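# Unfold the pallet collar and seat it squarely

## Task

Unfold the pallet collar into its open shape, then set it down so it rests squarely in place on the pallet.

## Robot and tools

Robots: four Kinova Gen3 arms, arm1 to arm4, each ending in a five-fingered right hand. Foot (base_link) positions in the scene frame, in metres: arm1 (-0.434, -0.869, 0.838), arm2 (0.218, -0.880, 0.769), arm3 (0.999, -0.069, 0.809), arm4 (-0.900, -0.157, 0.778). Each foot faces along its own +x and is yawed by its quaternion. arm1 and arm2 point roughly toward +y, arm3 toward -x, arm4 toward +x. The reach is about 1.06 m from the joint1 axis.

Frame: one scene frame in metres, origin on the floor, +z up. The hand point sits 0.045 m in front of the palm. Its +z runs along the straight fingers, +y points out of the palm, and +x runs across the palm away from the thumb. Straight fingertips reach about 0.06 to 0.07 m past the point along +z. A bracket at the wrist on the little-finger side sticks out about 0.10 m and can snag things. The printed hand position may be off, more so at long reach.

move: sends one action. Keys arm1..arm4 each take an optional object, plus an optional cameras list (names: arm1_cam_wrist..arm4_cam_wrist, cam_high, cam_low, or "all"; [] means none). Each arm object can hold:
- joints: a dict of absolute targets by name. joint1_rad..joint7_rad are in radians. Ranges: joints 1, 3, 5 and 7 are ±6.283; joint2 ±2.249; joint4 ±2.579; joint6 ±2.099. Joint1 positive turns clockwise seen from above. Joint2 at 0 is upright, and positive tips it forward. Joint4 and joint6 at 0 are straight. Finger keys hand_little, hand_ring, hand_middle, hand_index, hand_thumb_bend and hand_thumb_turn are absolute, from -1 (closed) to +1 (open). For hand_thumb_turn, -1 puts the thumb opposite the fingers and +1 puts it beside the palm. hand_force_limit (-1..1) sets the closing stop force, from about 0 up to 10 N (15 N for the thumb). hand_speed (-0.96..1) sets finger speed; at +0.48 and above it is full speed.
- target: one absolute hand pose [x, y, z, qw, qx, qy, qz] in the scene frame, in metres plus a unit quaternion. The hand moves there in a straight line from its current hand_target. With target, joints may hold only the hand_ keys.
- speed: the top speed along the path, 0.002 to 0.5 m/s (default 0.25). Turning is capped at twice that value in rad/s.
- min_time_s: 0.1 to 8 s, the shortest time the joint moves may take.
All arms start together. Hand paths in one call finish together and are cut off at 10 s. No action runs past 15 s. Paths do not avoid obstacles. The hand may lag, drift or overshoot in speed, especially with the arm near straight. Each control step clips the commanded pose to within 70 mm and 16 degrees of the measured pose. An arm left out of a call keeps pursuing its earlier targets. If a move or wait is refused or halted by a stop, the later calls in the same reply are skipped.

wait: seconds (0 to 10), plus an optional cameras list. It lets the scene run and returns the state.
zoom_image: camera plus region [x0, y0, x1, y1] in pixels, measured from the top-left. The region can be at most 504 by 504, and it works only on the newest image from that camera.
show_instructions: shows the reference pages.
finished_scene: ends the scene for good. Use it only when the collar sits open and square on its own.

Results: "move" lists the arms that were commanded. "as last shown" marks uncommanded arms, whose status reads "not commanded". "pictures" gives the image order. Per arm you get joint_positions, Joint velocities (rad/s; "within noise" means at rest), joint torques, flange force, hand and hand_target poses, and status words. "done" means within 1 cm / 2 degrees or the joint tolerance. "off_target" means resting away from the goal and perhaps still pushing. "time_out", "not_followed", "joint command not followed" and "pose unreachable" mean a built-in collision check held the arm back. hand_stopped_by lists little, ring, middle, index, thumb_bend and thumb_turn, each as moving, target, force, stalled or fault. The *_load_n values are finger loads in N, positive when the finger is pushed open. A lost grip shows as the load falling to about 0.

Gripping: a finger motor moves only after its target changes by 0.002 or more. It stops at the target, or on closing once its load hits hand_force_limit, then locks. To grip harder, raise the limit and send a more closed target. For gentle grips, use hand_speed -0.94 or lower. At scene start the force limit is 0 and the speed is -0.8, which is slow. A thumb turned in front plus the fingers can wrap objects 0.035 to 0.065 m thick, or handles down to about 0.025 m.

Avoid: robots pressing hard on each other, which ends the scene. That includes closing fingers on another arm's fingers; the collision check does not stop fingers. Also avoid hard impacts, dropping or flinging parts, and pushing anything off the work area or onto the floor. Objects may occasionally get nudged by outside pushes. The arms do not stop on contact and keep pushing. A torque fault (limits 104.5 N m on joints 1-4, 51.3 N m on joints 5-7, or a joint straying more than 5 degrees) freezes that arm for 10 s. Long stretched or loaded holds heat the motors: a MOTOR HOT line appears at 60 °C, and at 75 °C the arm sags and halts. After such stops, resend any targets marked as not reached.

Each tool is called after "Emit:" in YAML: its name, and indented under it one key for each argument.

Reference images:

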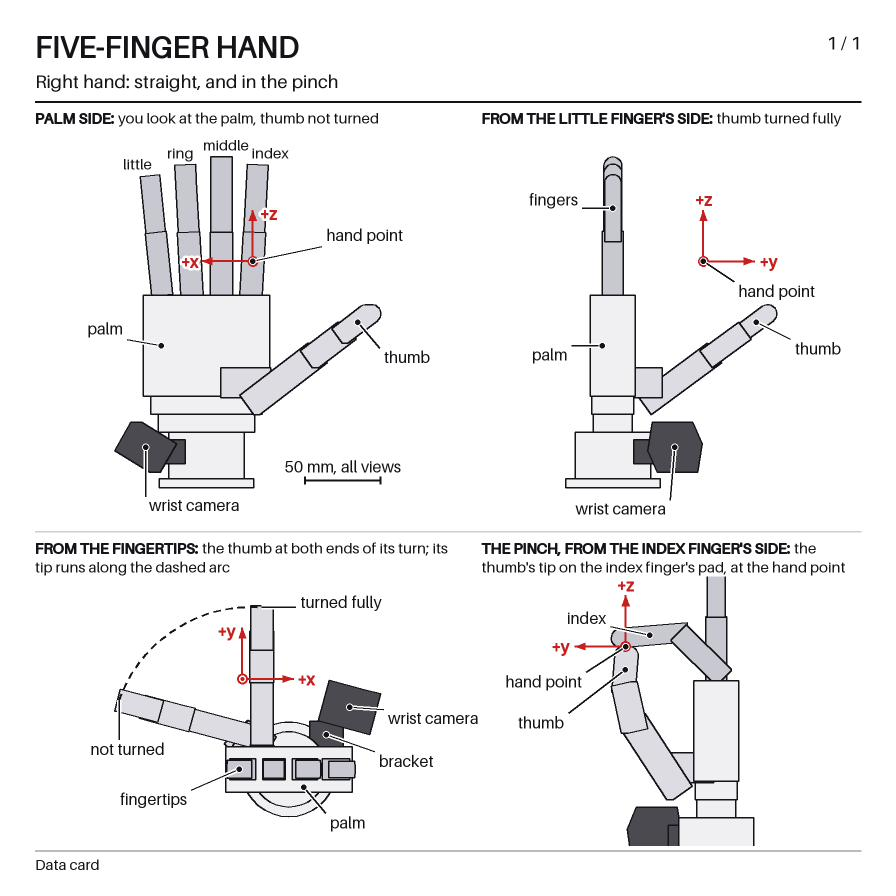

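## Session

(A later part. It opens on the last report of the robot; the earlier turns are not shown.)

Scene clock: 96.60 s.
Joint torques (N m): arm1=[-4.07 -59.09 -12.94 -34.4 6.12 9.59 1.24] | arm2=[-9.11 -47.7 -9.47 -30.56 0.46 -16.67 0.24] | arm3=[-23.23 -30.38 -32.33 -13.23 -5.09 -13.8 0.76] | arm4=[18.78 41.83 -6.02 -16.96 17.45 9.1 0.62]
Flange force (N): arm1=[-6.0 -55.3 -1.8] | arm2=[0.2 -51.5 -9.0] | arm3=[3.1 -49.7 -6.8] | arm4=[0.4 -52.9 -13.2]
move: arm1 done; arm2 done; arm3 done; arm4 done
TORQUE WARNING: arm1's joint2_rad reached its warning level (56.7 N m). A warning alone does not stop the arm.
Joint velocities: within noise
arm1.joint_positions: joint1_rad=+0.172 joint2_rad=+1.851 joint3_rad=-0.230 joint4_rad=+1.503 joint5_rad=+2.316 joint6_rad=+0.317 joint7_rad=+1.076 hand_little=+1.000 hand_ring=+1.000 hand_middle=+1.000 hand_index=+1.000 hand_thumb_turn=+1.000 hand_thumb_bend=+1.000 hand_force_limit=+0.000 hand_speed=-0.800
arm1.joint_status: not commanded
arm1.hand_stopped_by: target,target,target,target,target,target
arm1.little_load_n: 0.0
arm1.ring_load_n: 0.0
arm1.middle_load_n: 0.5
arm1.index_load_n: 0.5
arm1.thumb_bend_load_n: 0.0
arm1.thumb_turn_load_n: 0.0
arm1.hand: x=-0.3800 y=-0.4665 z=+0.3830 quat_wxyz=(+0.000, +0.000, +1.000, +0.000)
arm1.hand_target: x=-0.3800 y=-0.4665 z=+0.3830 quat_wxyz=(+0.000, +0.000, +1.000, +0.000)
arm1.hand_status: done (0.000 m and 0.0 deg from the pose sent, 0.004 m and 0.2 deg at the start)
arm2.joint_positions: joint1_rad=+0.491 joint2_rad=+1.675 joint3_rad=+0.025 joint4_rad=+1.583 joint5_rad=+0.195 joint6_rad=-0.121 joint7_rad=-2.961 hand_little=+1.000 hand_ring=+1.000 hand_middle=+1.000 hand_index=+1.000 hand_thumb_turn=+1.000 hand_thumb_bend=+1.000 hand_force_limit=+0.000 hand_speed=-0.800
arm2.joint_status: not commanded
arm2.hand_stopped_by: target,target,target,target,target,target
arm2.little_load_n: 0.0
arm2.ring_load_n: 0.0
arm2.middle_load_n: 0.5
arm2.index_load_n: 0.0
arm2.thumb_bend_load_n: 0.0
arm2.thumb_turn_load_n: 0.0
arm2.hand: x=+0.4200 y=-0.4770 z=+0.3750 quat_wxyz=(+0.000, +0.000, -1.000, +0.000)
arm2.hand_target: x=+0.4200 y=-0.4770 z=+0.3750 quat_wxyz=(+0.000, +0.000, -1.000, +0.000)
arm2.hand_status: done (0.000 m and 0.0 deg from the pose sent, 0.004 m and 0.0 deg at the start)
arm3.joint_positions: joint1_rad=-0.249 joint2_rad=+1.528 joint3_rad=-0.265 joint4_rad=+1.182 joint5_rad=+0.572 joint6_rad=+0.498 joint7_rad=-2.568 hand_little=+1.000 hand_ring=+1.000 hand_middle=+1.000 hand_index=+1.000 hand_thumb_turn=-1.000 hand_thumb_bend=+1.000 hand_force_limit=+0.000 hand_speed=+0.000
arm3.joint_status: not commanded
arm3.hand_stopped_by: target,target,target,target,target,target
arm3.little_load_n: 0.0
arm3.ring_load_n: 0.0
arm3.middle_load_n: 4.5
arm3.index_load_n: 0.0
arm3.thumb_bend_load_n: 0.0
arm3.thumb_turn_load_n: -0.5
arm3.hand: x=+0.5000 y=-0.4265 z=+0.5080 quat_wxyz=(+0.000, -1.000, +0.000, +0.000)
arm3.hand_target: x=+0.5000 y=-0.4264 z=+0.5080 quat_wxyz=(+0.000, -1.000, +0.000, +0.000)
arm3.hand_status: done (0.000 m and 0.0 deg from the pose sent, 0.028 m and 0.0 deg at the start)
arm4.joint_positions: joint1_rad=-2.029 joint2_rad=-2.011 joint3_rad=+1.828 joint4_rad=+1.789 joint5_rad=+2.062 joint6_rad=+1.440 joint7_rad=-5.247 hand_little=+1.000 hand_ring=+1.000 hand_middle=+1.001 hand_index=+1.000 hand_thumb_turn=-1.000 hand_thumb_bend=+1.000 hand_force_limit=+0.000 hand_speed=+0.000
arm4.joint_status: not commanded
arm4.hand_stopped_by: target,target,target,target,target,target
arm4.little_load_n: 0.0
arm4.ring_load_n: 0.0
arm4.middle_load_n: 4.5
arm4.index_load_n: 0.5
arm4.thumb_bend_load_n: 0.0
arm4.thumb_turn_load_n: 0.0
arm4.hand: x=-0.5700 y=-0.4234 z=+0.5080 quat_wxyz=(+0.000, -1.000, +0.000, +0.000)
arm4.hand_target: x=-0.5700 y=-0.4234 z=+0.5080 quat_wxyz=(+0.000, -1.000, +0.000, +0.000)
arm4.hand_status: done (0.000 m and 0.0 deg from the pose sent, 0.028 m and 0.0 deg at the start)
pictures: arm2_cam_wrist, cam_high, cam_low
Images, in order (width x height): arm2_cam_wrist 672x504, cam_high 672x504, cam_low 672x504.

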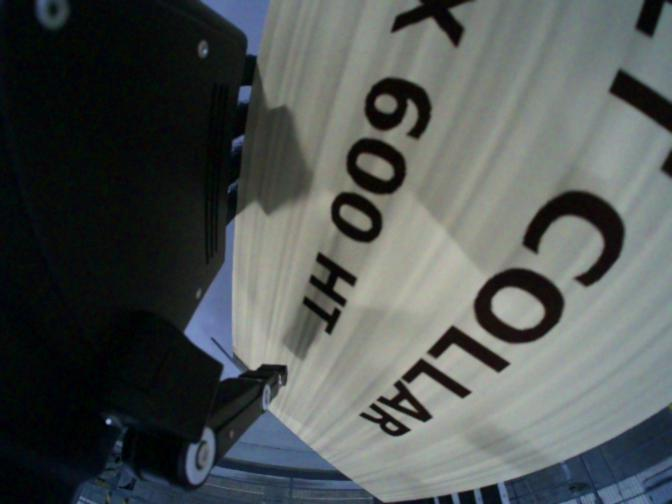

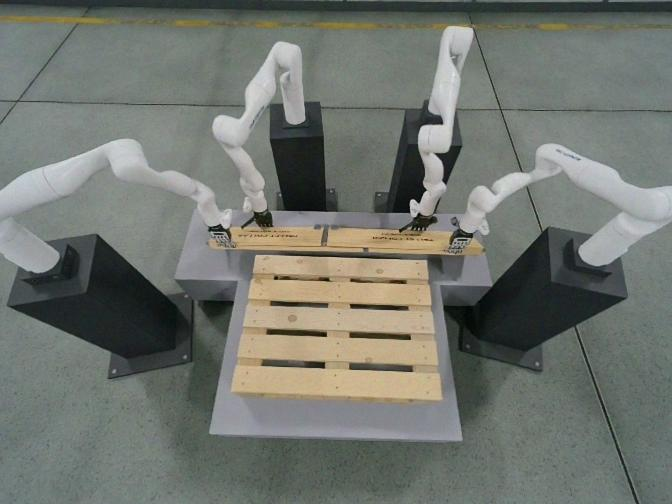

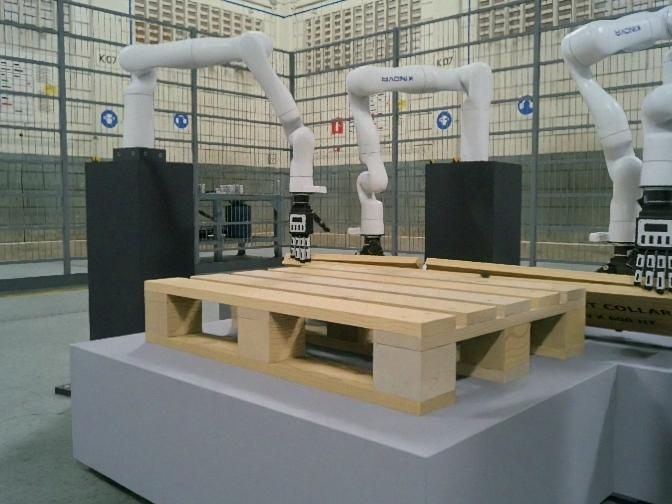

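Emit:
move:
  arm1: {"target": [-0.38, -0.4850, 0.403, 0, 0.0, 0.9763, 0.2164], "speed": 0.03}
  arm2: {"target": [0.42, -0.4956, 0.395, 0, 0.0, 0.9763, 0.2164], "speed": 0.03}
  cameras: ["arm2_cam_wrist", "arm1_cam_wrist", "cam_low", "cam_high"]

Scene clock: 105.43 s.
Joint torques (N m): arm1=[-6.24 -42.7 -28.82 -10.85 14.53 10.46 1.07] | arm2=[-2.19 -30.91 -2.87 -7.47 1.2 -8.68 0.39] | arm3=[-11.92 -26.6 -17.92 -8.23 -2.69 -6.94 0.48] | arm4=[16.05 39.81 -8.28 -14.48 16.31 6.87 0.52]
Flange force (N): arm1=[-17.3 -52.4 -7.6] | arm2=[5.0 -18.1 1.0] | arm3=[2.3 -25.9 -2.7] | arm4=[-3.3 -47.2 -10.2]
move: arm1 done; arm2 done
TORQUE WARNING: arm1's joint2_rad reached its warning level (56.7 N m). A warning alone does not stop the arm.
Joint velocities: within noise
arm1.joint_positions: joint1_rad=+0.583 joint2_rad=+2.127 joint3_rad=-0.379 joint4_rad=+1.684 joint5_rad=+3.145 joint6_rad=+0.997 joint7_rad=+0.876 hand_little=+1.000 hand_ring=+1.000 hand_middle=+1.000 hand_index=+1.000 hand_thumb_turn=+1.000 hand_thumb_bend=+1.000 hand_force_limit=+0.000 hand_speed=-0.800
arm1.joint_status: not commanded
arm1.hand_stopped_by: target,target,target,target,target,target
arm1.little_load_n: 0.0
arm1.ring_load_n: 0.5
arm1.middle_load_n: 0.5
arm1.index_load_n: 1.0
arm1.thumb_bend_load_n: 0.0
arm1.thumb_turn_load_n: 0.0
arm1.hand: x=-0.3800 y=-0.4850 z=+0.4030 quat_wxyz=(+0.000, +0.000, +0.976, +0.216)
arm1.hand_target: x=-0.3800 y=-0.4850 z=+0.4030 quat_wxyz=(+0.000, +0.000, +0.976, +0.216)
arm1.hand_status: done (0.000 m and 0.0 deg from the pose sent, 0.027 m and 25.0 deg at the start)
arm2.joint_positions: joint1_rad=+0.695 joint2_rad=+1.848 joint3_rad=+0.038 joint4_rad=+1.786 joint5_rad=+0.338 joint6_rad=-0.902 joint7_rad=-2.843 hand_little=+1.000 hand_ring=+1.000 hand_middle=+1.000 hand_index=+1.000 hand_thumb_turn=+1.000 hand_thumb_bend=+1.000 hand_force_limit=+0.000 hand_speed=-0.800
arm2.joint_status: not commanded
arm2.hand_stopped_by: target,target,target,target,target,target
arm2.little_load_n: 0.0
arm2.ring_load_n: 0.0
arm2.middle_load_n: 0.0
arm2.index_load_n: 0.0
arm2.thumb_bend_load_n: 0.0
arm2.thumb_turn_load_n: 0.0
arm2.hand: x=+0.4200 y=-0.4956 z=+0.3950 quat_wxyz=(+0.000, +0.000, -0.976, -0.216)
arm2.hand_target: x=+0.4200 y=-0.4956 z=+0.3950 quat_wxyz=(+0.000, +0.000, -0.976, -0.216)
arm2.hand_status: done (0.000 m and 0.0 deg from the pose sent, 0.027 m and 25.0 deg at the start)
arm3, arm4: as last shown
arm3.middle_load_n: 2.0
arm3.thumb_bend_load_n: -0.5
arm3.thumb_turn_load_n: 0.0
arm3.hand: x=+0.5000 y=-0.4264 z=+0.5080 quat_wxyz=(+0.000, -1.000, +0.000, +0.000)
arm4.middle_load_n: 4.0
arm4.index_load_n: 0.0
pictures: arm1_cam_wrist, arm2_cam_wrist, cam_high, cam_low
Images, in order (width x height): arm1_cam_wrist 672x504, arm2_cam_wrist 672x504, cam_high 672x504, cam_low 672x504.

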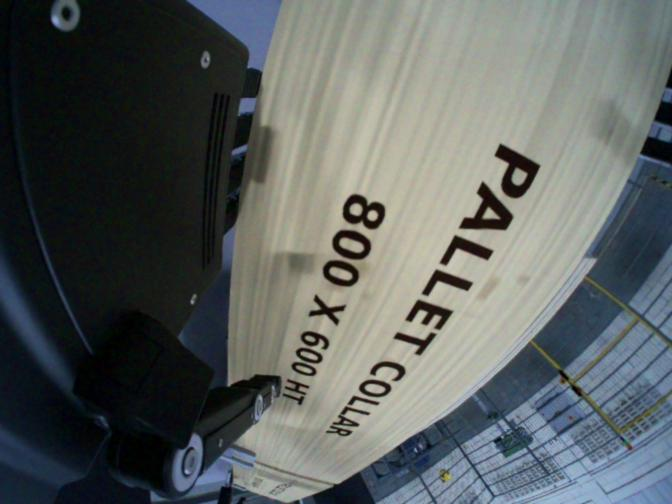

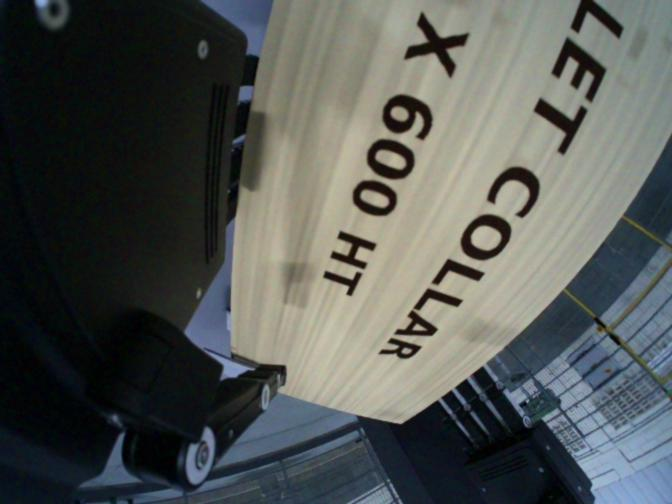

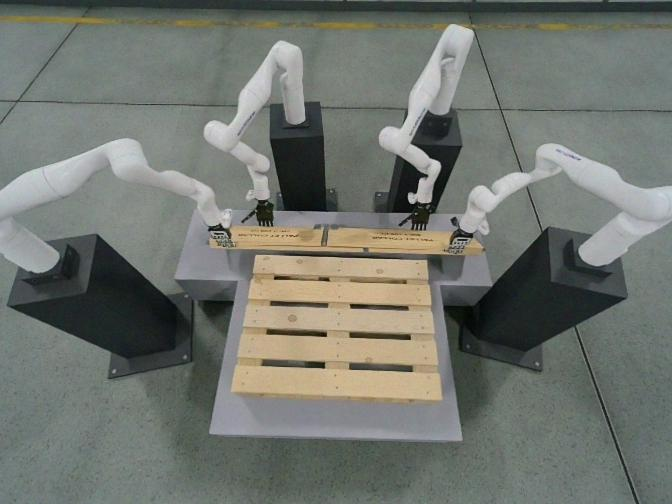

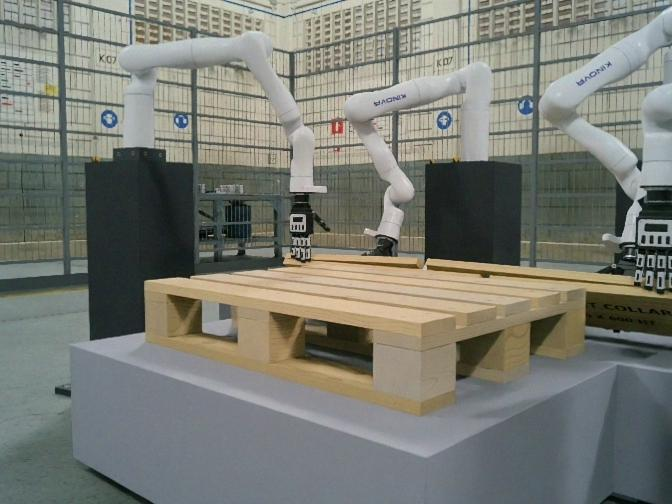

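Emit:
move:
  arm1: {"target": [-0.38, -0.4868, 0.404, 0, 0.0, 0.9763, 0.2164], "speed": 0.03}
  arm2: {"target": [0.42, -0.4940, 0.396, 0, 0.0, 0.9763, 0.2164], "speed": 0.03}
  arm3: {"target": [0.50, -0.4506, 0.5377, 0, 1.0, 0.0, 0], "speed": 0.04}
  arm4: {"target": [-0.57, -0.4467, 0.539, 0, 1.0, 0.0, 0], "speed": 0.04}
  cameras: ["arm2_cam_wrist", "cam_low", "cam_high"]

Emit:
zoom_image:
  camera: "cam_low"
  region: [560, 220, 672, 380]

Emit:
zoom_image:
  camera: "cam_high"
  region: [180, 190, 500, 290]

Scene clock: 107.17 s.
Joint torques (N m): arm1=[-6.98 -50.38 -35.15 -11.5 17.46 13 1.03] | arm2=[-7.91 -51.36 -12.83 -18.12 4.66 -18.31 0.82] | arm3=[-20.98 -22.88 -28.14 -13.05 -4.78 -13.63 0.69] | arm4=[17.89 40.51 -7.27 -19.91 21.54 5.44 0.58]
Flange force (N): arm1=[-20.8 -66.1 2.9] | arm2=[1.9 -48.0 8.2] | arm3=[5.5 -46.9 -21.8] | arm4=[-10.0 -56.9 -27.2]
move: arm1 done; arm2 done; arm3 done; arm4 done
Joint velocities: within noise
arm1.joint_positions: joint1_rad=+0.585 joint2_rad=+2.127 joint3_rad=-0.377 joint4_rad=+1.691 joint5_rad=+3.147 joint6_rad=+1.003 joint7_rad=+0.876 hand_little=+1.000 hand_ring=+1.000 hand_middle=+1.000 hand_index=+1.000 hand_thumb_turn=+1.000 hand_thumb_bend=+1.000 hand_force_limit=+0.000 hand_speed=-0.800
arm1.joint_status: not commanded
arm1.hand_stopped_by: target,target,target,target,target,target
arm1.little_load_n: 0.0
arm1.ring_load_n: 0.5
arm1.middle_load_n: 0.5
arm1.index_load_n: 0.5
arm1.thumb_bend_load_n: 0.0
arm1.thumb_turn_load_n: 0.0
arm1.hand: x=-0.3800 y=-0.4868 z=+0.4040 quat_wxyz=(+0.000, +0.000, +0.976, +0.216)
arm1.hand_target: x=-0.3800 y=-0.4868 z=+0.4040 quat_wxyz=(+0.000, +0.000, +0.976, +0.216)
arm1.hand_status: done (0.000 m and 0.0 deg from the pose sent, 0.002 m and 0.0 deg at the start)
arm2.joint_positions: joint1_rad=+0.693 joint2_rad=+1.845 joint3_rad=+0.036 joint4_rad=+1.787 joint5_rad=+0.337 joint6_rad=-0.898 joint7_rad=-2.844 hand_little=+1.000 hand_ring=+1.000 hand_middle=+1.000 hand_index=+1.000 hand_thumb_turn=+1.000 hand_thumb_bend=+1.000 hand_force_limit=+0.000 hand_speed=-0.800
arm2.joint_status: not commanded
arm2.hand_stopped_by: target,target,target,target,target,target
arm2.little_load_n: 0.0
arm2.ring_load_n: 0.0
arm2.middle_load_n: 0.5
arm2.index_load_n: 0.5
arm2.thumb_bend_load_n: 0.0
arm2.thumb_turn_load_n: 0.0
arm2.hand: x=+0.4199 y=-0.4941 z=+0.3959 quat_wxyz=(+0.000, +0.000, -0.976, -0.216)
arm2.hand_target: x=+0.4200 y=-0.4940 z=+0.3960 quat_wxyz=(+0.000, +0.000, -0.976, -0.216)
arm2.hand_status: done (0.000 m and 0.0 deg from the pose sent, 0.002 m and 0.0 deg at the start)
arm3.joint_positions: joint1_rad=-0.277 joint2_rad=+1.477 joint3_rad=-0.284 joint4_rad=+1.181 joint5_rad=+0.553 joint6_rad=+0.552 joint7_rad=-2.581 hand_little=+1.000 hand_ring=+1.000 hand_middle=+1.000 hand_index=+1.000 hand_thumb_turn=-1.000 hand_thumb_bend=+1.000 hand_force_limit=+0.000 hand_speed=+0.000
arm3.joint_status: not commanded
arm3.hand_stopped_by: target,target,target,target,target,target
arm3.little_load_n: 0.0
arm3.ring_load_n: 0.0
arm3.middle_load_n: 4.0
arm3.index_load_n: 0.0
arm3.thumb_bend_load_n: 0.0
arm3.thumb_turn_load_n: 0.0
arm3.hand: x=+0.5000 y=-0.4506 z=+0.5378 quat_wxyz=(+0.000, -1.000, +0.000, +0.000)
arm3.hand_target: x=+0.5000 y=-0.4506 z=+0.5377 quat_wxyz=(+0.000, -1.000, +0.000, +0.000)
arm3.hand_status: done (0.000 m and 0.0 deg from the pose sent, 0.038 m and 0.0 deg at the start)
arm4.joint_positions: joint1_rad=-2.003 joint2_rad=-1.949 joint3_rad=+1.785 joint4_rad=+1.802 joint5_rad=+1.993 joint6_rad=+1.465 joint7_rad=-5.208 hand_little=+1.000 hand_ring=+1.000 hand_middle=+1.001 hand_index=+1.000 hand_thumb_turn=-1.000 hand_thumb_bend=+1.000 hand_force_limit=+0.000 hand_speed=+0.000
arm4.joint_status: not commanded
arm4.hand_stopped_by: target,target,target,target,target,target
arm4.little_load_n: 0.0
arm4.ring_load_n: 0.0
arm4.middle_load_n: 5.0
arm4.index_load_n: 0.0
arm4.thumb_bend_load_n: -0.5
arm4.thumb_turn_load_n: 0.0
arm4.hand: x=-0.5700 y=-0.4467 z=+0.5390 quat_wxyz=(+0.000, -1.000, +0.000, +0.000)
arm4.hand_target: x=-0.5700 y=-0.4467 z=+0.5390 quat_wxyz=(+0.000, -1.000, +0.000, +0.000)
arm4.hand_status: done (0.000 m and 0.0 deg from the pose sent, 0.039 m and 0.0 deg at the start)
pictures: arm2_cam_wrist, cam_high, cam_low
Images, in order (width x height): arm2_cam_wrist 672x504, cam_high 672x504, cam_low 672x504.

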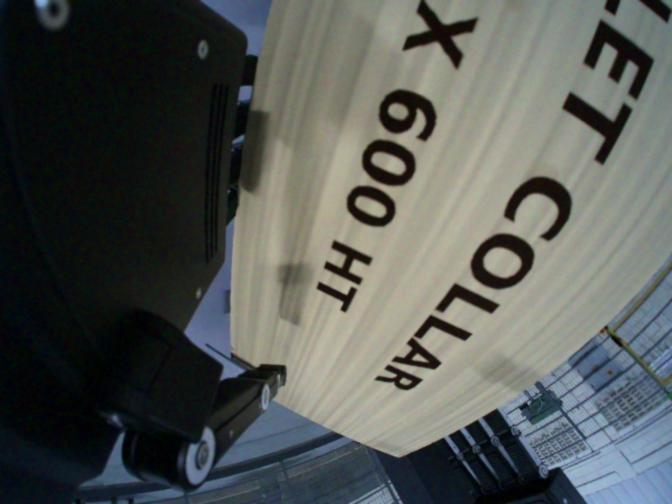

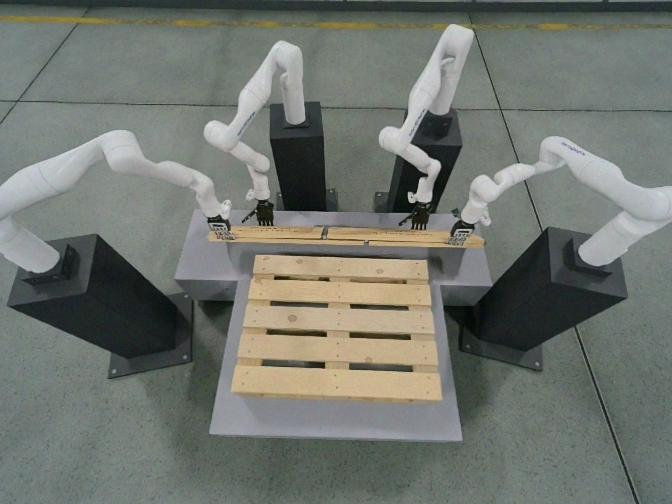

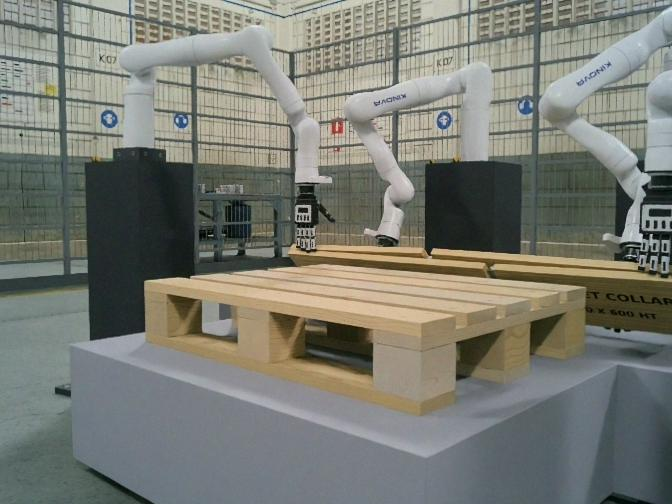

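Scaled by 3.150 from the camera's image (finer frame: 960x720).

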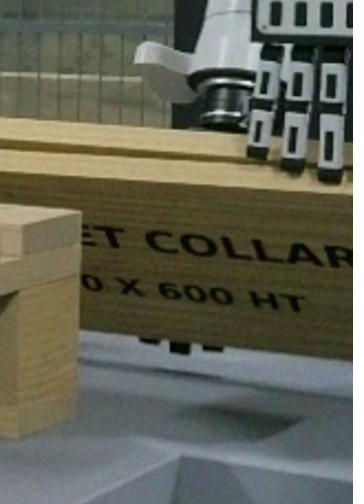

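Scaled by 1.575 from the camera's image (finer frame: 960x720).

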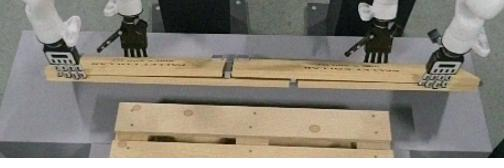

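Emit:
move:
  arm1: {"target": [-0.38, -0.4888, 0.404, 0, 0.0, 0.9763, 0.2164], "speed": 0.03}
  arm2: {"target": [0.42, -0.4950, 0.396, 0, 0.0, 0.9763, 0.2164], "speed": 0.03}
  arm3: {"target": [0.50, -0.4748, 0.558, 0, 1.0, 0.0, 0], "speed": 0.04}
  arm4: {"target": [-0.57, -0.4714, 0.5588, 0, 1.0, 0.0, 0], "speed": 0.04}
  cameras: ["arm2_cam_wrist", "cam_low", "cam_high"]

Emit:
zoom_image:
  camera: "cam_low"
  region: [560, 220, 672, 380]

Emit:
zoom_image:
  camera: "cam_high"
  region: [180, 190, 500, 290]

Scene clock: 108.97 s.
Joint torques (N m): arm1=[-9 -63.45 -46.89 -11.23 23.49 17.03 0.94] | arm2=[-11.32 -66.25 -19.65 -23.95 7.06 -25.11 0.87] | arm3=[-26.16 -16.13 -32.9 -15.99 -6.24 -18.6 0.81] | arm4=[19.81 38.66 -3.66 -27.7 28.62 2.7 0.75]
Flange force (N): arm1=[-27.9 -89.9 24.4] | arm2=[-0.5 -69.3 19.6] | arm3=[9.4 -60.7 -43.5] | arm4=[-19.7 -70.2 -58.0]
move: arm1 done; arm2 done; arm3 done; arm4 done
TORQUE WARNING: arm1's joint2_rad reached its warning level (56.7 N m). A warning alone does not stop the arm.
TORQUE WARNING: arm2's joint2_rad reached its warning level (56.7 N m). A warning alone does not stop the arm.
Joint velocities: within noise
arm1.joint_positions: joint1_rad=+0.588 joint2_rad=+2.129 joint3_rad=-0.375 joint4_rad=+1.694 joint5_rad=+3.151 joint6_rad=+1.007 joint7_rad=+0.875 hand_little=+1.000 hand_ring=+1.000 hand_middle=+1.000 hand_index=+1.000 hand_thumb_turn=+1.000 hand_thumb_bend=+1.000 hand_force_limit=+0.000 hand_speed=-0.800
arm1.joint_status: not commanded
arm1.hand_stopped_by: target,target,target,target,target,target
arm1.little_load_n: 0.5
arm1.ring_load_n: 0.5
arm1.middle_load_n: 0.5
arm1.index_load_n: 1.0
arm1.thumb_bend_load_n: 0.0
arm1.thumb_turn_load_n: 0.0
arm1.hand: x=-0.3800 y=-0.4889 z=+0.4039 quat_wxyz=(+0.000, +0.000, +0.976, +0.216)
arm1.hand_target: x=-0.3800 y=-0.4888 z=+0.4040 quat_wxyz=(+0.000, +0.000, +0.976, +0.216)
arm1.hand_status: done (0.000 m and 0.0 deg from the pose sent, 0.002 m and 0.0 deg at the start)
arm2.joint_positions: joint1_rad=+0.694 joint2_rad=+1.845 joint3_rad=+0.037 joint4_rad=+1.789 joint5_rad=+0.338 joint6_rad=-0.901 joint7_rad=-2.843 hand_little=+1.000 hand_ring=+1.000 hand_middle=+1.000 hand_index=+1.000 hand_thumb_turn=+1.000 hand_thumb_bend=+1.000 hand_force_limit=+0.000 hand_speed=-0.800
arm2.joint_status: not commanded
arm2.hand_stopped_by: target,target,target,target,target,target
arm2.little_load_n: 0.0
arm2.ring_load_n: 0.5
arm2.middle_load_n: 0.0
arm2.index_load_n: 0.5
arm2.thumb_bend_load_n: -0.5
arm2.thumb_turn_load_n: 0.0
arm2.hand: x=+0.4200 y=-0.4951 z=+0.3960 quat_wxyz=(+0.000, +0.000, -0.976, -0.216)
arm2.hand_target: x=+0.4200 y=-0.4950 z=+0.3960 quat_wxyz=(+0.000, +0.000, -0.976, -0.216)
arm2.hand_status: done (0.000 m and 0.0 deg from the pose sent, 0.001 m and 0.0 deg at the start)
arm3.joint_positions: joint1_rad=-0.307 joint2_rad=+1.451 joint3_rad=-0.301 joint4_rad=+1.152 joint5_rad=+0.535 joint6_rad=+0.608 joint7_rad=-2.590 hand_little=+1.000 hand_ring=+1.000 hand_middle=+1.000 hand_index=+1.000 hand_thumb_turn=-1.000 hand_thumb_bend=+1.000 hand_force_limit=+0.000 hand_speed=+0.000
arm3.joint_status: not commanded
arm3.hand_stopped_by: target,target,target,target,target,target
arm3.little_load_n: 0.0
arm3.ring_load_n: 0.0
arm3.middle_load_n: 5.5
arm3.index_load_n: 0.0
arm3.thumb_bend_load_n: 0.0
arm3.thumb_turn_load_n: 0.0
arm3.hand: x=+0.5000 y=-0.4748 z=+0.5581 quat_wxyz=(+0.000, -1.000, +0.000, +0.000)
arm3.hand_target: x=+0.5000 y=-0.4748 z=+0.5580 quat_wxyz=(+0.000, -1.000, +0.000, +0.000)
arm3.hand_status: done (0.000 m and 0.0 deg from the pose sent, 0.032 m and 0.0 deg at the start)
arm4.joint_positions: joint1_rad=-1.977 joint2_rad=-1.904 joint3_rad=+1.755 joint4_rad=+1.786 joint5_rad=+1.941 joint6_rad=+1.473 joint7_rad=-5.151 hand_little=+1.000 hand_ring=+1.000 hand_middle=+1.001 hand_index=+1.000 hand_thumb_turn=-1.000 hand_thumb_bend=+1.000 hand_force_limit=+0.000 hand_speed=+0.000
arm4.joint_status: not commanded
arm4.hand_stopped_by: target,target,target,target,target,target
arm4.little_load_n: 0.0
arm4.ring_load_n: 0.0
arm4.middle_load_n: 6.5
arm4.index_load_n: 0.0
arm4.thumb_bend_load_n: 0.0
arm4.thumb_turn_load_n: 0.0
arm4.hand: x=-0.5700 y=-0.4715 z=+0.5589 quat_wxyz=(+0.000, -1.000, +0.000, +0.000)
arm4.hand_target: x=-0.5700 y=-0.4714 z=+0.5588 quat_wxyz=(+0.000, -1.000, +0.000, +0.000)
arm4.hand_status: done (0.000 m and 0.0 deg from the pose sent, 0.032 m and 0.0 deg at the start)
pictures: arm2_cam_wrist, cam_high, cam_low
Images, in order (width x height): arm2_cam_wrist 672x504, cam_high 672x504, cam_low 672x504.

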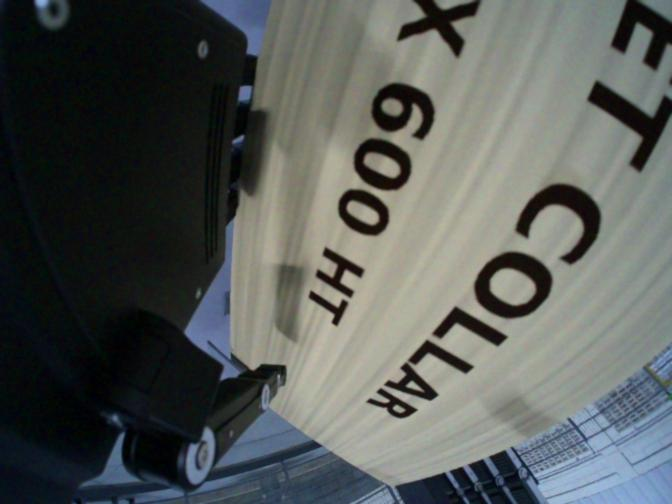

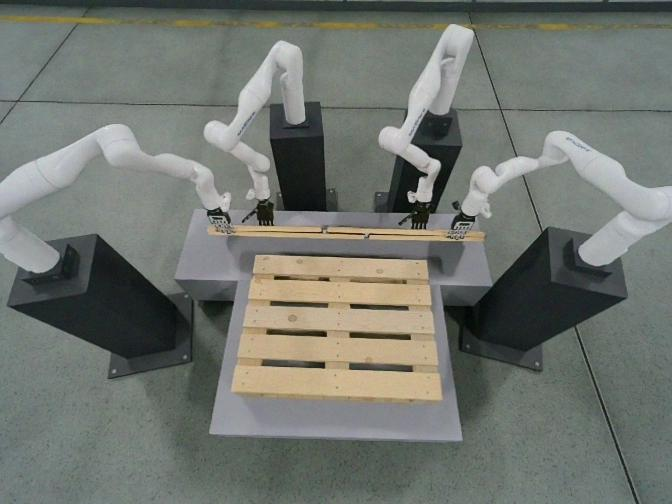

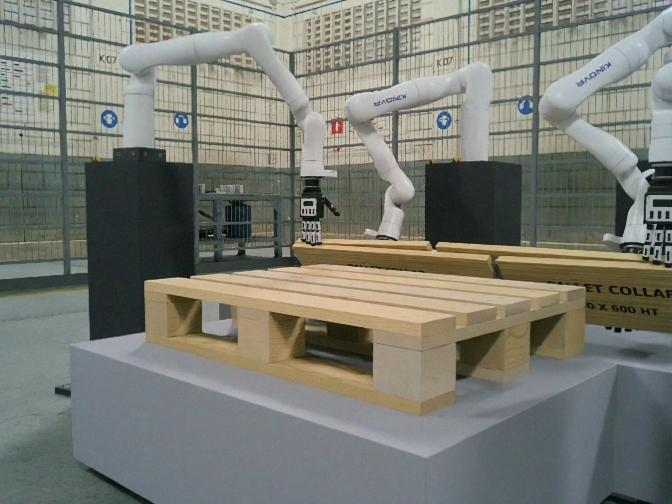

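Scaled by 3.150 from the camera's image (finer frame: 960x720).

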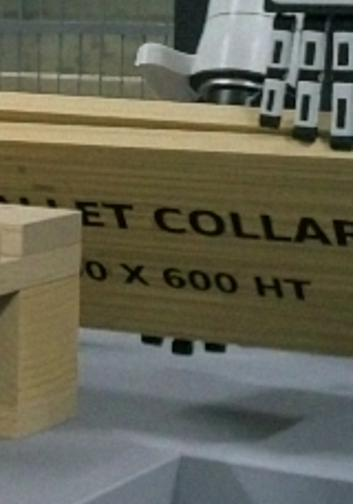

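Scaled by 1.575 from the camera's image (finer frame: 960x720).

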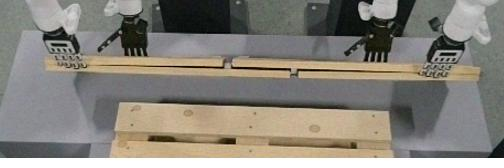

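Emit:
move:
  arm3: {"target": [0.50, -0.4728, 0.5615, 0, 1.0, 0.0, 0], "speed": 0.03}
  arm4: {"target": [-0.57, -0.4684, 0.5640, 0, 1.0, 0.0, 0], "speed": 0.03}
  cameras: []

Scene clock: 110.13 s.
Joint torques (N m): arm1=[-5.42 -49.01 -31.82 -5.55 15.83 13.14 0.87] | arm2=[-7.42 -53.87 -12.72 -14.99 4.94 -19.05 0.76] | arm3=[-18.61 -16.98 -24.13 -11.68 -4.52 -12.7 0.64] | arm4=[14.1 31.92 -4.96 -16.99 18.37 2.86 0.47]
Flange force (N): arm1=[-16.9 -61.9 25.4] | arm2=[0.2 -50.1 24.1] | arm3=[6.3 -42.8 -31.2] | arm4=[-10.6 -47.4 -33.9]
move: arm3 done; arm4 done
TORQUE WARNING: arm1's joint2_rad reached its warning level (56.7 N m). A warning alone does not stop the arm.
TORQUE WARNING: arm2's joint2_rad reached its warning level (56.7 N m). A warning alone does not stop the arm.
Joint velocities: within noise
arm1.joint_positions: joint1_rad=+0.588 joint2_rad=+2.129 joint3_rad=-0.375 joint4_rad=+1.694 joint5_rad=+3.151 joint6_rad=+1.007 joint7_rad=+0.875 hand_little=+1.000 hand_ring=+1.000 hand_middle=+1.000 hand_index=+1.000 hand_thumb_turn=+1.000 hand_thumb_bend=+1.000 hand_force_limit=+0.000 hand_speed=-0.800
arm1.joint_status: not commanded
arm1.hand_stopped_by: target,target,target,target,target,target
arm1.little_load_n: 0.0
arm1.ring_load_n: 0.5
arm1.middle_load_n: 0.5
arm1.index_load_n: 1.0
arm1.thumb_bend_load_n: 0.0
arm1.thumb_turn_load_n: 0.0
arm1.hand: x=-0.3800 y=-0.4886 z=+0.4041 quat_wxyz=(+0.000, +0.000, +0.976, +0.217)
arm1.hand_target: x=-0.3800 y=-0.4888 z=+0.4040 quat_wxyz=(+0.000, +0.000, +0.976, +0.216)
arm1.hand_status: not commanded
arm2.joint_positions: joint1_rad=+0.694 joint2_rad=+1.845 joint3_rad=+0.037 joint4_rad=+1.788 joint5_rad=+0.338 joint6_rad=-0.901 joint7_rad=-2.843 hand_little=+1.000 hand_ring=+1.000 hand_middle=+1.000 hand_index=+1.000 hand_thumb_turn=+1.000 hand_thumb_bend=+1.000 hand_force_limit=+0.000 hand_speed=-0.800
arm2.joint_status: not commanded
arm2.hand_stopped_by: target,target,target,target,target,target
arm2.little_load_n: 0.0
arm2.ring_load_n: 0.0
arm2.middle_load_n: 0.5
arm2.index_load_n: 0.5
arm2.thumb_bend_load_n: 0.0
arm2.thumb_turn_load_n: 0.0
arm2.hand: x=+0.4199 y=-0.4949 z=+0.3960 quat_wxyz=(+0.000, +0.000, -0.976, -0.216)
arm2.hand_target: x=+0.4200 y=-0.4950 z=+0.3960 quat_wxyz=(+0.000, +0.000, -0.976, -0.216)
arm2.hand_status: not commanded
arm3.joint_positions: joint1_rad=-0.304 joint2_rad=+1.442 joint3_rad=-0.301 joint4_rad=+1.164 joint5_rad=+0.535 joint6_rad=+0.606 joint7_rad=-2.590 hand_little=+1.000 hand_ring=+1.000 hand_middle=+1.000 hand_index=+1.000 hand_thumb_turn=-1.000 hand_thumb_bend=+1.000 hand_force_limit=+0.000 hand_speed=+0.000
arm3.joint_status: not commanded
arm3.hand_stopped_by: target,target,target,target,target,target
arm3.little_load_n: 0.0
arm3.ring_load_n: 0.0
arm3.middle_load_n: 3.5
arm3.index_load_n: 0.0
arm3.thumb_bend_load_n: 0.0
arm3.thumb_turn_load_n: 0.0
arm3.hand: x=+0.5000 y=-0.4728 z=+0.5615 quat_wxyz=(+0.000, -1.000, +0.000, +0.000)
arm3.hand_target: x=+0.5000 y=-0.4728 z=+0.5615 quat_wxyz=(+0.000, -1.000, +0.000, +0.000)
arm3.hand_status: done (0.000 m and 0.0 deg from the pose sent, 0.004 m and 0.0 deg at the start)
arm4.joint_positions: joint1_rad=-1.980 joint2_rad=-1.898 joint3_rad=+1.749 joint4_rad=+1.799 joint5_rad=+1.934 joint6_rad=+1.482 joint7_rad=-5.164 hand_little=+1.000 hand_ring=+1.000 hand_middle=+1.001 hand_index=+1.000 hand_thumb_turn=-1.000 hand_thumb_bend=+1.000 hand_force_limit=+0.000 hand_speed=+0.000
arm4.joint_status: not commanded
arm4.hand_stopped_by: target,target,target,target,target,target
arm4.little_load_n: 0.0
arm4.ring_load_n: 0.0
arm4.middle_load_n: 4.0
arm4.index_load_n: 0.0
arm4.thumb_bend_load_n: 0.0
arm4.thumb_turn_load_n: 0.0
arm4.hand: x=-0.5700 y=-0.4685 z=+0.5641 quat_wxyz=(+0.000, -1.000, +0.000, +0.000)
arm4.hand_target: x=-0.5700 y=-0.4684 z=+0.5640 quat_wxyz=(+0.000, -1.000, +0.000, +0.000)
arm4.hand_status: done (0.000 m and 0.0 deg from the pose sent, 0.006 m and 0.0 deg at the start)

Emit:
move:
  arm1: {"target": [-0.38, -0.4918, 0.404, 0, 0.0, 0.9763, 0.2164], "speed": 0.02}
  arm2: {"target": [0.42, -0.4975, 0.396, 0, 0.0, 0.9763, 0.2164], "speed": 0.02}
  arm3: {"target": [0.50, -0.4860, 0.571, 0, 1.0, 0.0, 0], "speed": 0.03}
  arm4: {"target": [-0.57, -0.4816, 0.573, 0, 1.0, 0.0, 0], "speed": 0.03}
  cameras: ["arm2_cam_wrist", "cam_low", "cam_high"]

Emit:
zoom_image:
  camera: "cam_low"
  region: [560, 200, 672, 380]

Emit:
zoom_image:
  camera: "cam_high"
  region: [180, 190, 500, 290]

Scene clock: 111.83 s.
Joint torques (N m): arm1=[-3.46 -46.99 -27.57 -3.39 13.7 13.37 0.7] | arm2=[-7.14 -50.66 -12.29 -13.62 4.87 -17.88 0.63] | arm3=[-16.69 -18.11 -21.64 -11.89 -4.02 -11.94 0.6] | arm4=[11.12 24.89 -2.76 -14.43 15.14 1.27 0.39]
Flange force (N): arm1=[-11.8 -55.6 33.6] | arm2=[-0.5 -46.3 21.6] | arm3=[7.0 -39.5 -28.7] | arm4=[-9.9 -38.8 -39.2]
move: arm1 done; arm2 done; arm3 done; arm4 done
TORQUE WARNING: arm2's joint2_rad reached its warning level (56.7 N m). A warning alone does not stop the arm.
Joint velocities: within noise
arm1.joint_positions: joint1_rad=+0.591 joint2_rad=+2.132 joint3_rad=-0.371 joint4_rad=+1.698 joint5_rad=+3.156 joint6_rad=+1.013 joint7_rad=+0.873 hand_little=+1.000 hand_ring=+1.000 hand_middle=+1.000 hand_index=+1.000 hand_thumb_turn=+1.000 hand_thumb_bend=+1.000 hand_force_limit=+0.000 hand_speed=-0.800
arm1.joint_status: not commanded
arm1.hand_stopped_by: target,target,target,target,target,target
arm1.little_load_n: 0.0
arm1.ring_load_n: 0.5
arm1.middle_load_n: 0.5
arm1.index_load_n: 1.0
arm1.thumb_bend_load_n: 0.0
arm1.thumb_turn_load_n: 0.5
arm1.hand: x=-0.3800 y=-0.4918 z=+0.4040 quat_wxyz=(+0.000, +0.000, +0.976, +0.216)
arm1.hand_target: x=-0.3800 y=-0.4918 z=+0.4040 quat_wxyz=(+0.000, +0.000, +0.976, +0.216)
arm1.hand_status: done (0.000 m and 0.0 deg from the pose sent, 0.003 m and 0.0 deg at the start)
arm2.joint_positions: joint1_rad=+0.697 joint2_rad=+1.848 joint3_rad=+0.039 joint4_rad=+1.792 joint5_rad=+0.339 joint6_rad=-0.907 joint7_rad=-2.842 hand_little=+1.000 hand_ring=+1.000 hand_middle=+1.000 hand_index=+1.000 hand_thumb_turn=+1.000 hand_thumb_bend=+1.000 hand_force_limit=+0.000 hand_speed=-0.800
arm2.joint_status: not commanded
arm2.hand_stopped_by: target,target,target,target,target,target
arm2.little_load_n: 0.0
arm2.ring_load_n: 0.0
arm2.middle_load_n: 0.5
arm2.index_load_n: 0.5
arm2.thumb_bend_load_n: 0.0
arm2.thumb_turn_load_n: 0.0
arm2.hand: x=+0.4200 y=-0.4975 z=+0.3960 quat_wxyz=(+0.000, +0.000, -0.976, -0.216)
arm2.hand_target: x=+0.4200 y=-0.4975 z=+0.3960 quat_wxyz=(+0.000, +0.000, -0.976, -0.216)
arm2.hand_status: done (0.000 m and 0.0 deg from the pose sent, 0.003 m and 0.0 deg at the start)
arm3.joint_positions: joint1_rad=-0.321 joint2_rad=+1.432 joint3_rad=-0.310 joint4_rad=+1.142 joint5_rad=+0.526 joint6_rad=+0.637 joint7_rad=-2.594 hand_little=+1.000 hand_ring=+1.000 hand_middle=+1.000 hand_index=+1.000 hand_thumb_turn=-1.000 hand_thumb_bend=+1.000 hand_force_limit=+0.000 hand_speed=+0.000
arm3.joint_status: not commanded
arm3.hand_stopped_by: target,target,target,target,target,target
arm3.little_load_n: 0.0
arm3.ring_load_n: 0.0
arm3.middle_load_n: 3.5
arm3.index_load_n: 0.0
arm3.thumb_bend_load_n: 0.0
arm3.thumb_turn_load_n: 0.0
arm3.hand: x=+0.5000 y=-0.4861 z=+0.5710 quat_wxyz=(+0.000, -1.000, +0.000, +0.000)
arm3.hand_target: x=+0.5000 y=-0.4860 z=+0.5710 quat_wxyz=(+0.000, -1.000, +0.000, +0.000)
arm3.hand_status: done (0.000 m and 0.0 deg from the pose sent, 0.016 m and 0.0 deg at the start)
arm4.joint_positions: joint1_rad=-1.967 joint2_rad=-1.878 joint3_rad=+1.735 joint4_rad=+1.785 joint5_rad=+1.909 joint6_rad=+1.484 joint7_rad=-5.131 hand_little=+1.000 hand_ring=+1.000 hand_middle=+1.001 hand_index=+1.000 hand_thumb_turn=-1.000 hand_thumb_bend=+1.000 hand_force_limit=+0.000 hand_speed=+0.000
arm4.joint_status: not commanded
arm4.hand_stopped_by: target,target,target,target,target,target
arm4.little_load_n: 0.0
arm4.ring_load_n: 0.0
arm4.middle_load_n: 3.0
arm4.index_load_n: 0.0
arm4.thumb_bend_load_n: -0.5
arm4.thumb_turn_load_n: 0.0
arm4.hand: x=-0.5700 y=-0.4817 z=+0.5730 quat_wxyz=(+0.000, -1.000, +0.000, +0.000)
arm4.hand_target: x=-0.5700 y=-0.4816 z=+0.5730 quat_wxyz=(+0.000, -1.000, +0.000, +0.000)
arm4.hand_status: done (0.000 m and 0.0 deg from the pose sent, 0.016 m and 0.0 deg at the start)
pictures: arm2_cam_wrist, cam_high, cam_low
Images, in order (width x height): arm2_cam_wrist 672x504, cam_high 672x504, cam_low 672x504.

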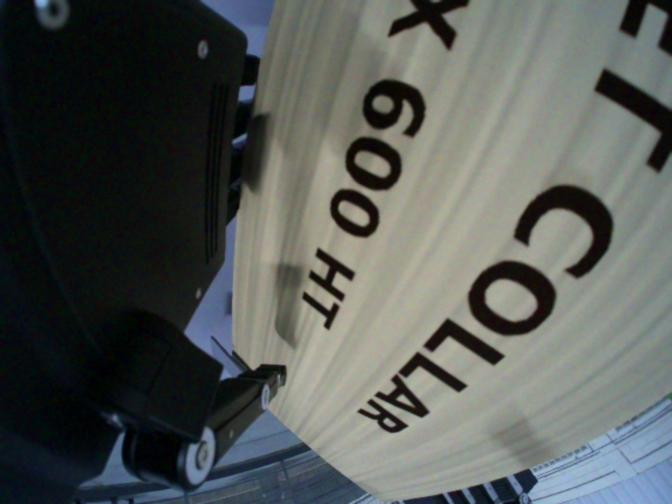

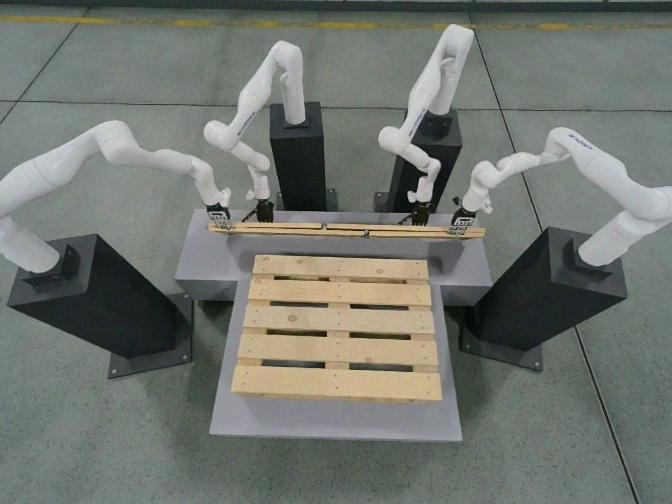

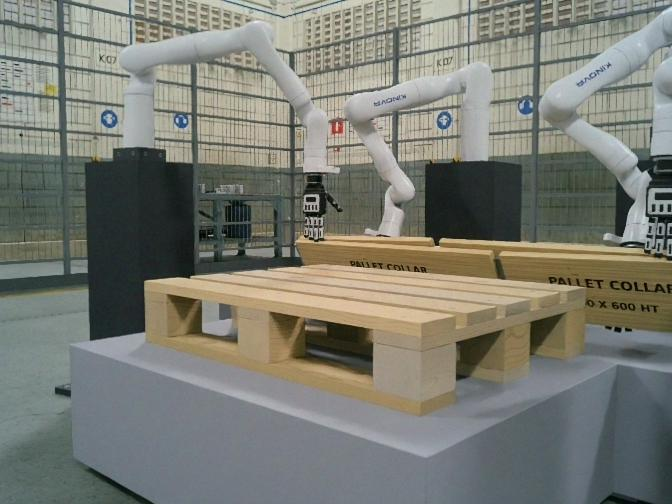

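Scaled by 2.800 from the camera's image (finer frame: 960x720).

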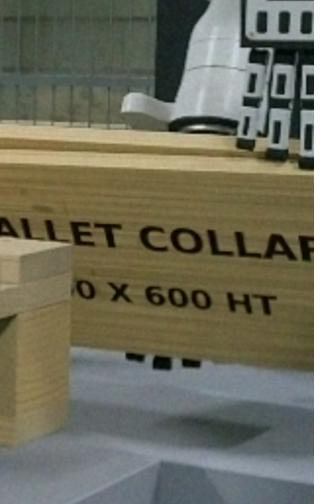

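Scaled by 1.575 from the camera's image (finer frame: 960x720).

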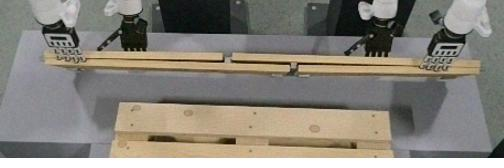

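Emit:
move:
  arm1: {"target": [-0.38, -0.4948, 0.404, 0, 0.0, 0.9763, 0.2164], "speed": 0.02}
  arm2: {"target": [0.42, -0.5000, 0.396, 0, 0.0, 0.9763, 0.2164], "speed": 0.02}
  arm3: {"target": [0.50, -0.5048, 0.578, 0, 1.0, 0.0, 0], "speed": 0.03}
  arm4: {"target": [-0.57, -0.5004, 0.580, 0, 1.0, 0.0, 0], "speed": 0.03}
  cameras: ["arm2_cam_wrist", "arm4_cam_wrist", "cam_low", "cam_high"]

Emit:
zoom_image:
  camera: "cam_low"
  region: [560, 200, 672, 380]

Emit:
zoom_image:
  camera: "cam_high"
  region: [180, 190, 500, 290]

Scene clock: 113.43 s.
Joint torques (N m): arm1=[-2.22 -49.22 -26.47 -5.71 13.43 14.96 0.83] | arm2=[-6.11 -49.56 -11.19 -12.91 4.4 -17.53 0.47] | arm3=[-12.36 -14.28 -15.56 -13.34 -2.23 -12.5 0.55] | arm4=[9.41 18.46 0.77 -14.67 14.38 -0.54 0.34]
Flange force (N): arm1=[-7.9 -55.9 32.0] | arm2=[0.9 -43.8 22.2] | arm3=[14.6 -36.7 -40.5] | arm4=[-11.6 -35.9 -53.3]
move: arm1 done; arm2 done; arm3 done; arm4 done
TORQUE WARNING: arm2's joint2_rad reached its warning level (56.7 N m). A warning alone does not stop the arm.
Joint velocities: within noise
arm1.joint_positions: joint1_rad=+0.595 joint2_rad=+2.136 joint3_rad=-0.367 joint4_rad=+1.702 joint5_rad=+3.161 joint6_rad=+1.020 joint7_rad=+0.872 hand_little=+1.000 hand_ring=+1.000 hand_middle=+1.000 hand_index=+1.000 hand_thumb_turn=+1.000 hand_thumb_bend=+1.000 hand_force_limit=+0.000 hand_speed=-0.800
arm1.joint_status: not commanded
arm1.hand_stopped_by: target,target,target,target,target,target
arm1.little_load_n: 0.0
arm1.ring_load_n: 0.5
arm1.middle_load_n: 0.5
arm1.index_load_n: 0.5
arm1.thumb_bend_load_n: 0.0
arm1.thumb_turn_load_n: 0.0
arm1.hand: x=-0.3800 y=-0.4948 z=+0.4040 quat_wxyz=(+0.000, +0.000, +0.976, +0.216)
arm1.hand_target: x=-0.3800 y=-0.4948 z=+0.4040 quat_wxyz=(+0.000, +0.000, +0.976, +0.216)
arm1.hand_status: done (0.000 m and 0.0 deg from the pose sent, 0.003 m and 0.0 deg at the start)
arm2.joint_positions: joint1_rad=+0.700 joint2_rad=+1.850 joint3_rad=+0.041 joint4_rad=+1.796 joint5_rad=+0.341 joint6_rad=-0.913 joint7_rad=-2.840 hand_little=+1.000 hand_ring=+1.000 hand_middle=+1.000 hand_index=+1.000 hand_thumb_turn=+1.000 hand_thumb_bend=+1.000 hand_force_limit=+0.000 hand_speed=-0.800
arm2.joint_status: not commanded
arm2.hand_stopped_by: target,target,target,target,target,target
arm2.little_load_n: 0.0
arm2.ring_load_n: 0.0
arm2.middle_load_n: 0.5
arm2.index_load_n: 0.5
arm2.thumb_bend_load_n: 0.0
arm2.thumb_turn_load_n: 0.0
arm2.hand: x=+0.4200 y=-0.5000 z=+0.3960 quat_wxyz=(+0.000, +0.000, -0.976, -0.216)
arm2.hand_target: x=+0.4200 y=-0.5000 z=+0.3960 quat_wxyz=(+0.000, +0.000, -0.976, -0.216)
arm2.hand_status: done (0.000 m and 0.0 deg from the pose sent, 0.003 m and 0.0 deg at the start)
arm3.joint_positions: joint1_rad=-0.346 joint2_rad=+1.435 joint3_rad=-0.320 joint4_rad=+1.095 joint5_rad=+0.514 joint6_rad=+0.680 joint7_rad=-2.597 hand_little=+1.000 hand_ring=+1.000 hand_middle=+1.000 hand_index=+1.000 hand_thumb_turn=-1.000 hand_thumb_bend=+1.000 hand_force_limit=+0.000 hand_speed=+0.000
arm3.joint_status: not commanded
arm3.hand_stopped_by: target,target,target,target,target,target
arm3.little_load_n: 0.0
arm3.ring_load_n: 0.0
arm3.middle_load_n: 3.0
arm3.index_load_n: 0.0
arm3.thumb_bend_load_n: 0.0
arm3.thumb_turn_load_n: 0.0
arm3.hand: x=+0.5001 y=-0.5049 z=+0.5780 quat_wxyz=(+0.000, -1.000, +0.000, +0.000)
arm3.hand_target: x=+0.5000 y=-0.5048 z=+0.5780 quat_wxyz=(+0.000, -1.000, +0.000, +0.000)
arm3.hand_status: done (0.000 m and 0.0 deg from the pose sent, 0.020 m and 0.0 deg at the start)
arm4.joint_positions: joint1_rad=-1.950 joint2_rad=-1.858 joint3_rad=+1.722 joint4_rad=+1.754 joint5_rad=+1.885 joint6_rad=+1.482 joint7_rad=-5.079 hand_little=+1.000 hand_ring=+1.000 hand_middle=+1.001 hand_index=+1.000 hand_thumb_turn=-1.000 hand_thumb_bend=+1.000 hand_force_limit=+0.000 hand_speed=+0.000
arm4.joint_status: not commanded
arm4.hand_stopped_by: target,target,target,target,target,target
arm4.little_load_n: 0.0
arm4.ring_load_n: 0.0
arm4.middle_load_n: 3.0
arm4.index_load_n: 0.0
arm4.thumb_bend_load_n: 0.0
arm4.thumb_turn_load_n: 0.0
arm4.hand: x=-0.5700 y=-0.5005 z=+0.5801 quat_wxyz=(+0.000, -1.000, +0.000, +0.000)
arm4.hand_target: x=-0.5700 y=-0.5004 z=+0.5800 quat_wxyz=(+0.000, -1.000, +0.000, +0.000)
arm4.hand_status: done (0.000 m and 0.0 deg from the pose sent, 0.020 m and 0.0 deg at the start)
pictures: arm2_cam_wrist, arm4_cam_wrist, cam_high, cam_low
Images, in order (width x height): arm2_cam_wrist 672x504, arm4_cam_wrist 672x504, cam_high 672x504, cam_low 672x504.

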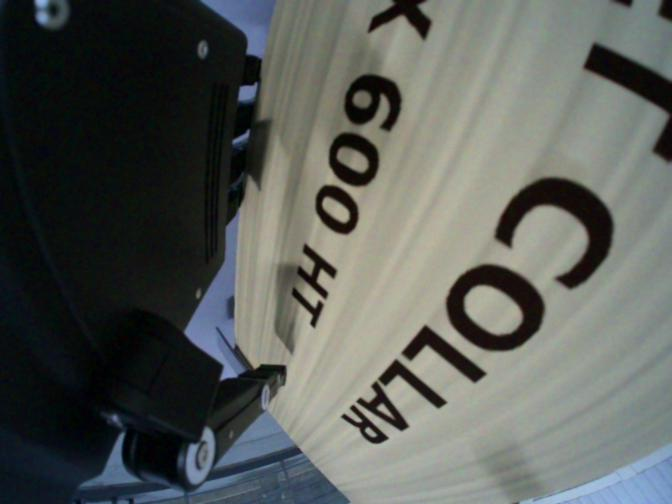

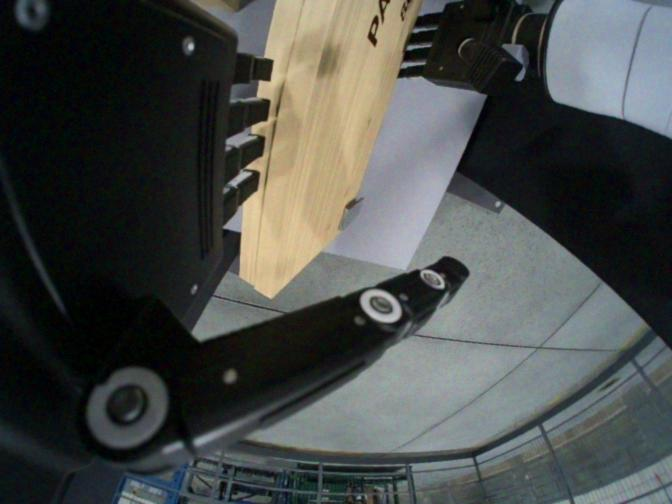

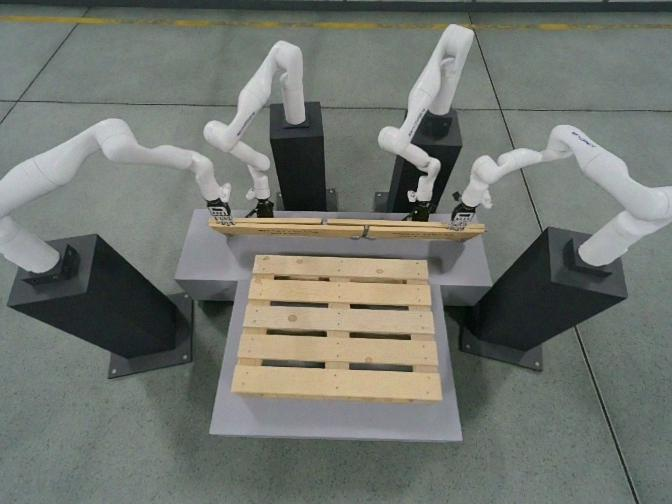

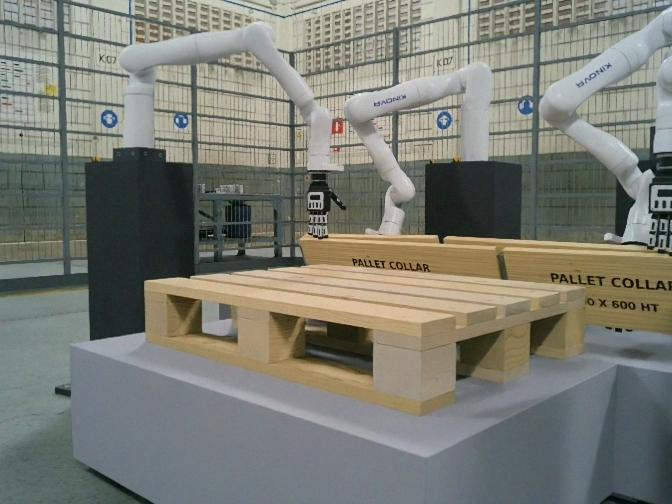

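Scaled by 2.800 from the camera's image (finer frame: 960x720).

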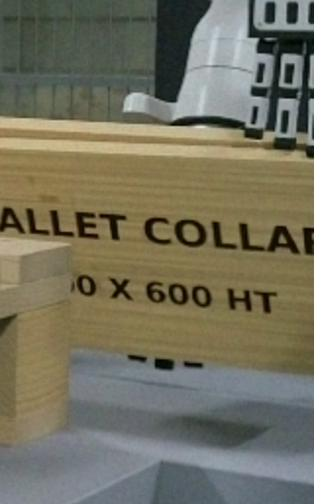

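Scaled by 1.575 from the camera's image (finer frame: 960x720).

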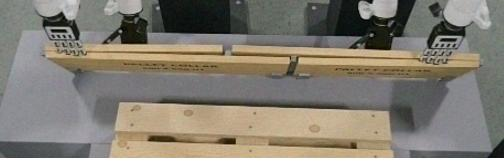

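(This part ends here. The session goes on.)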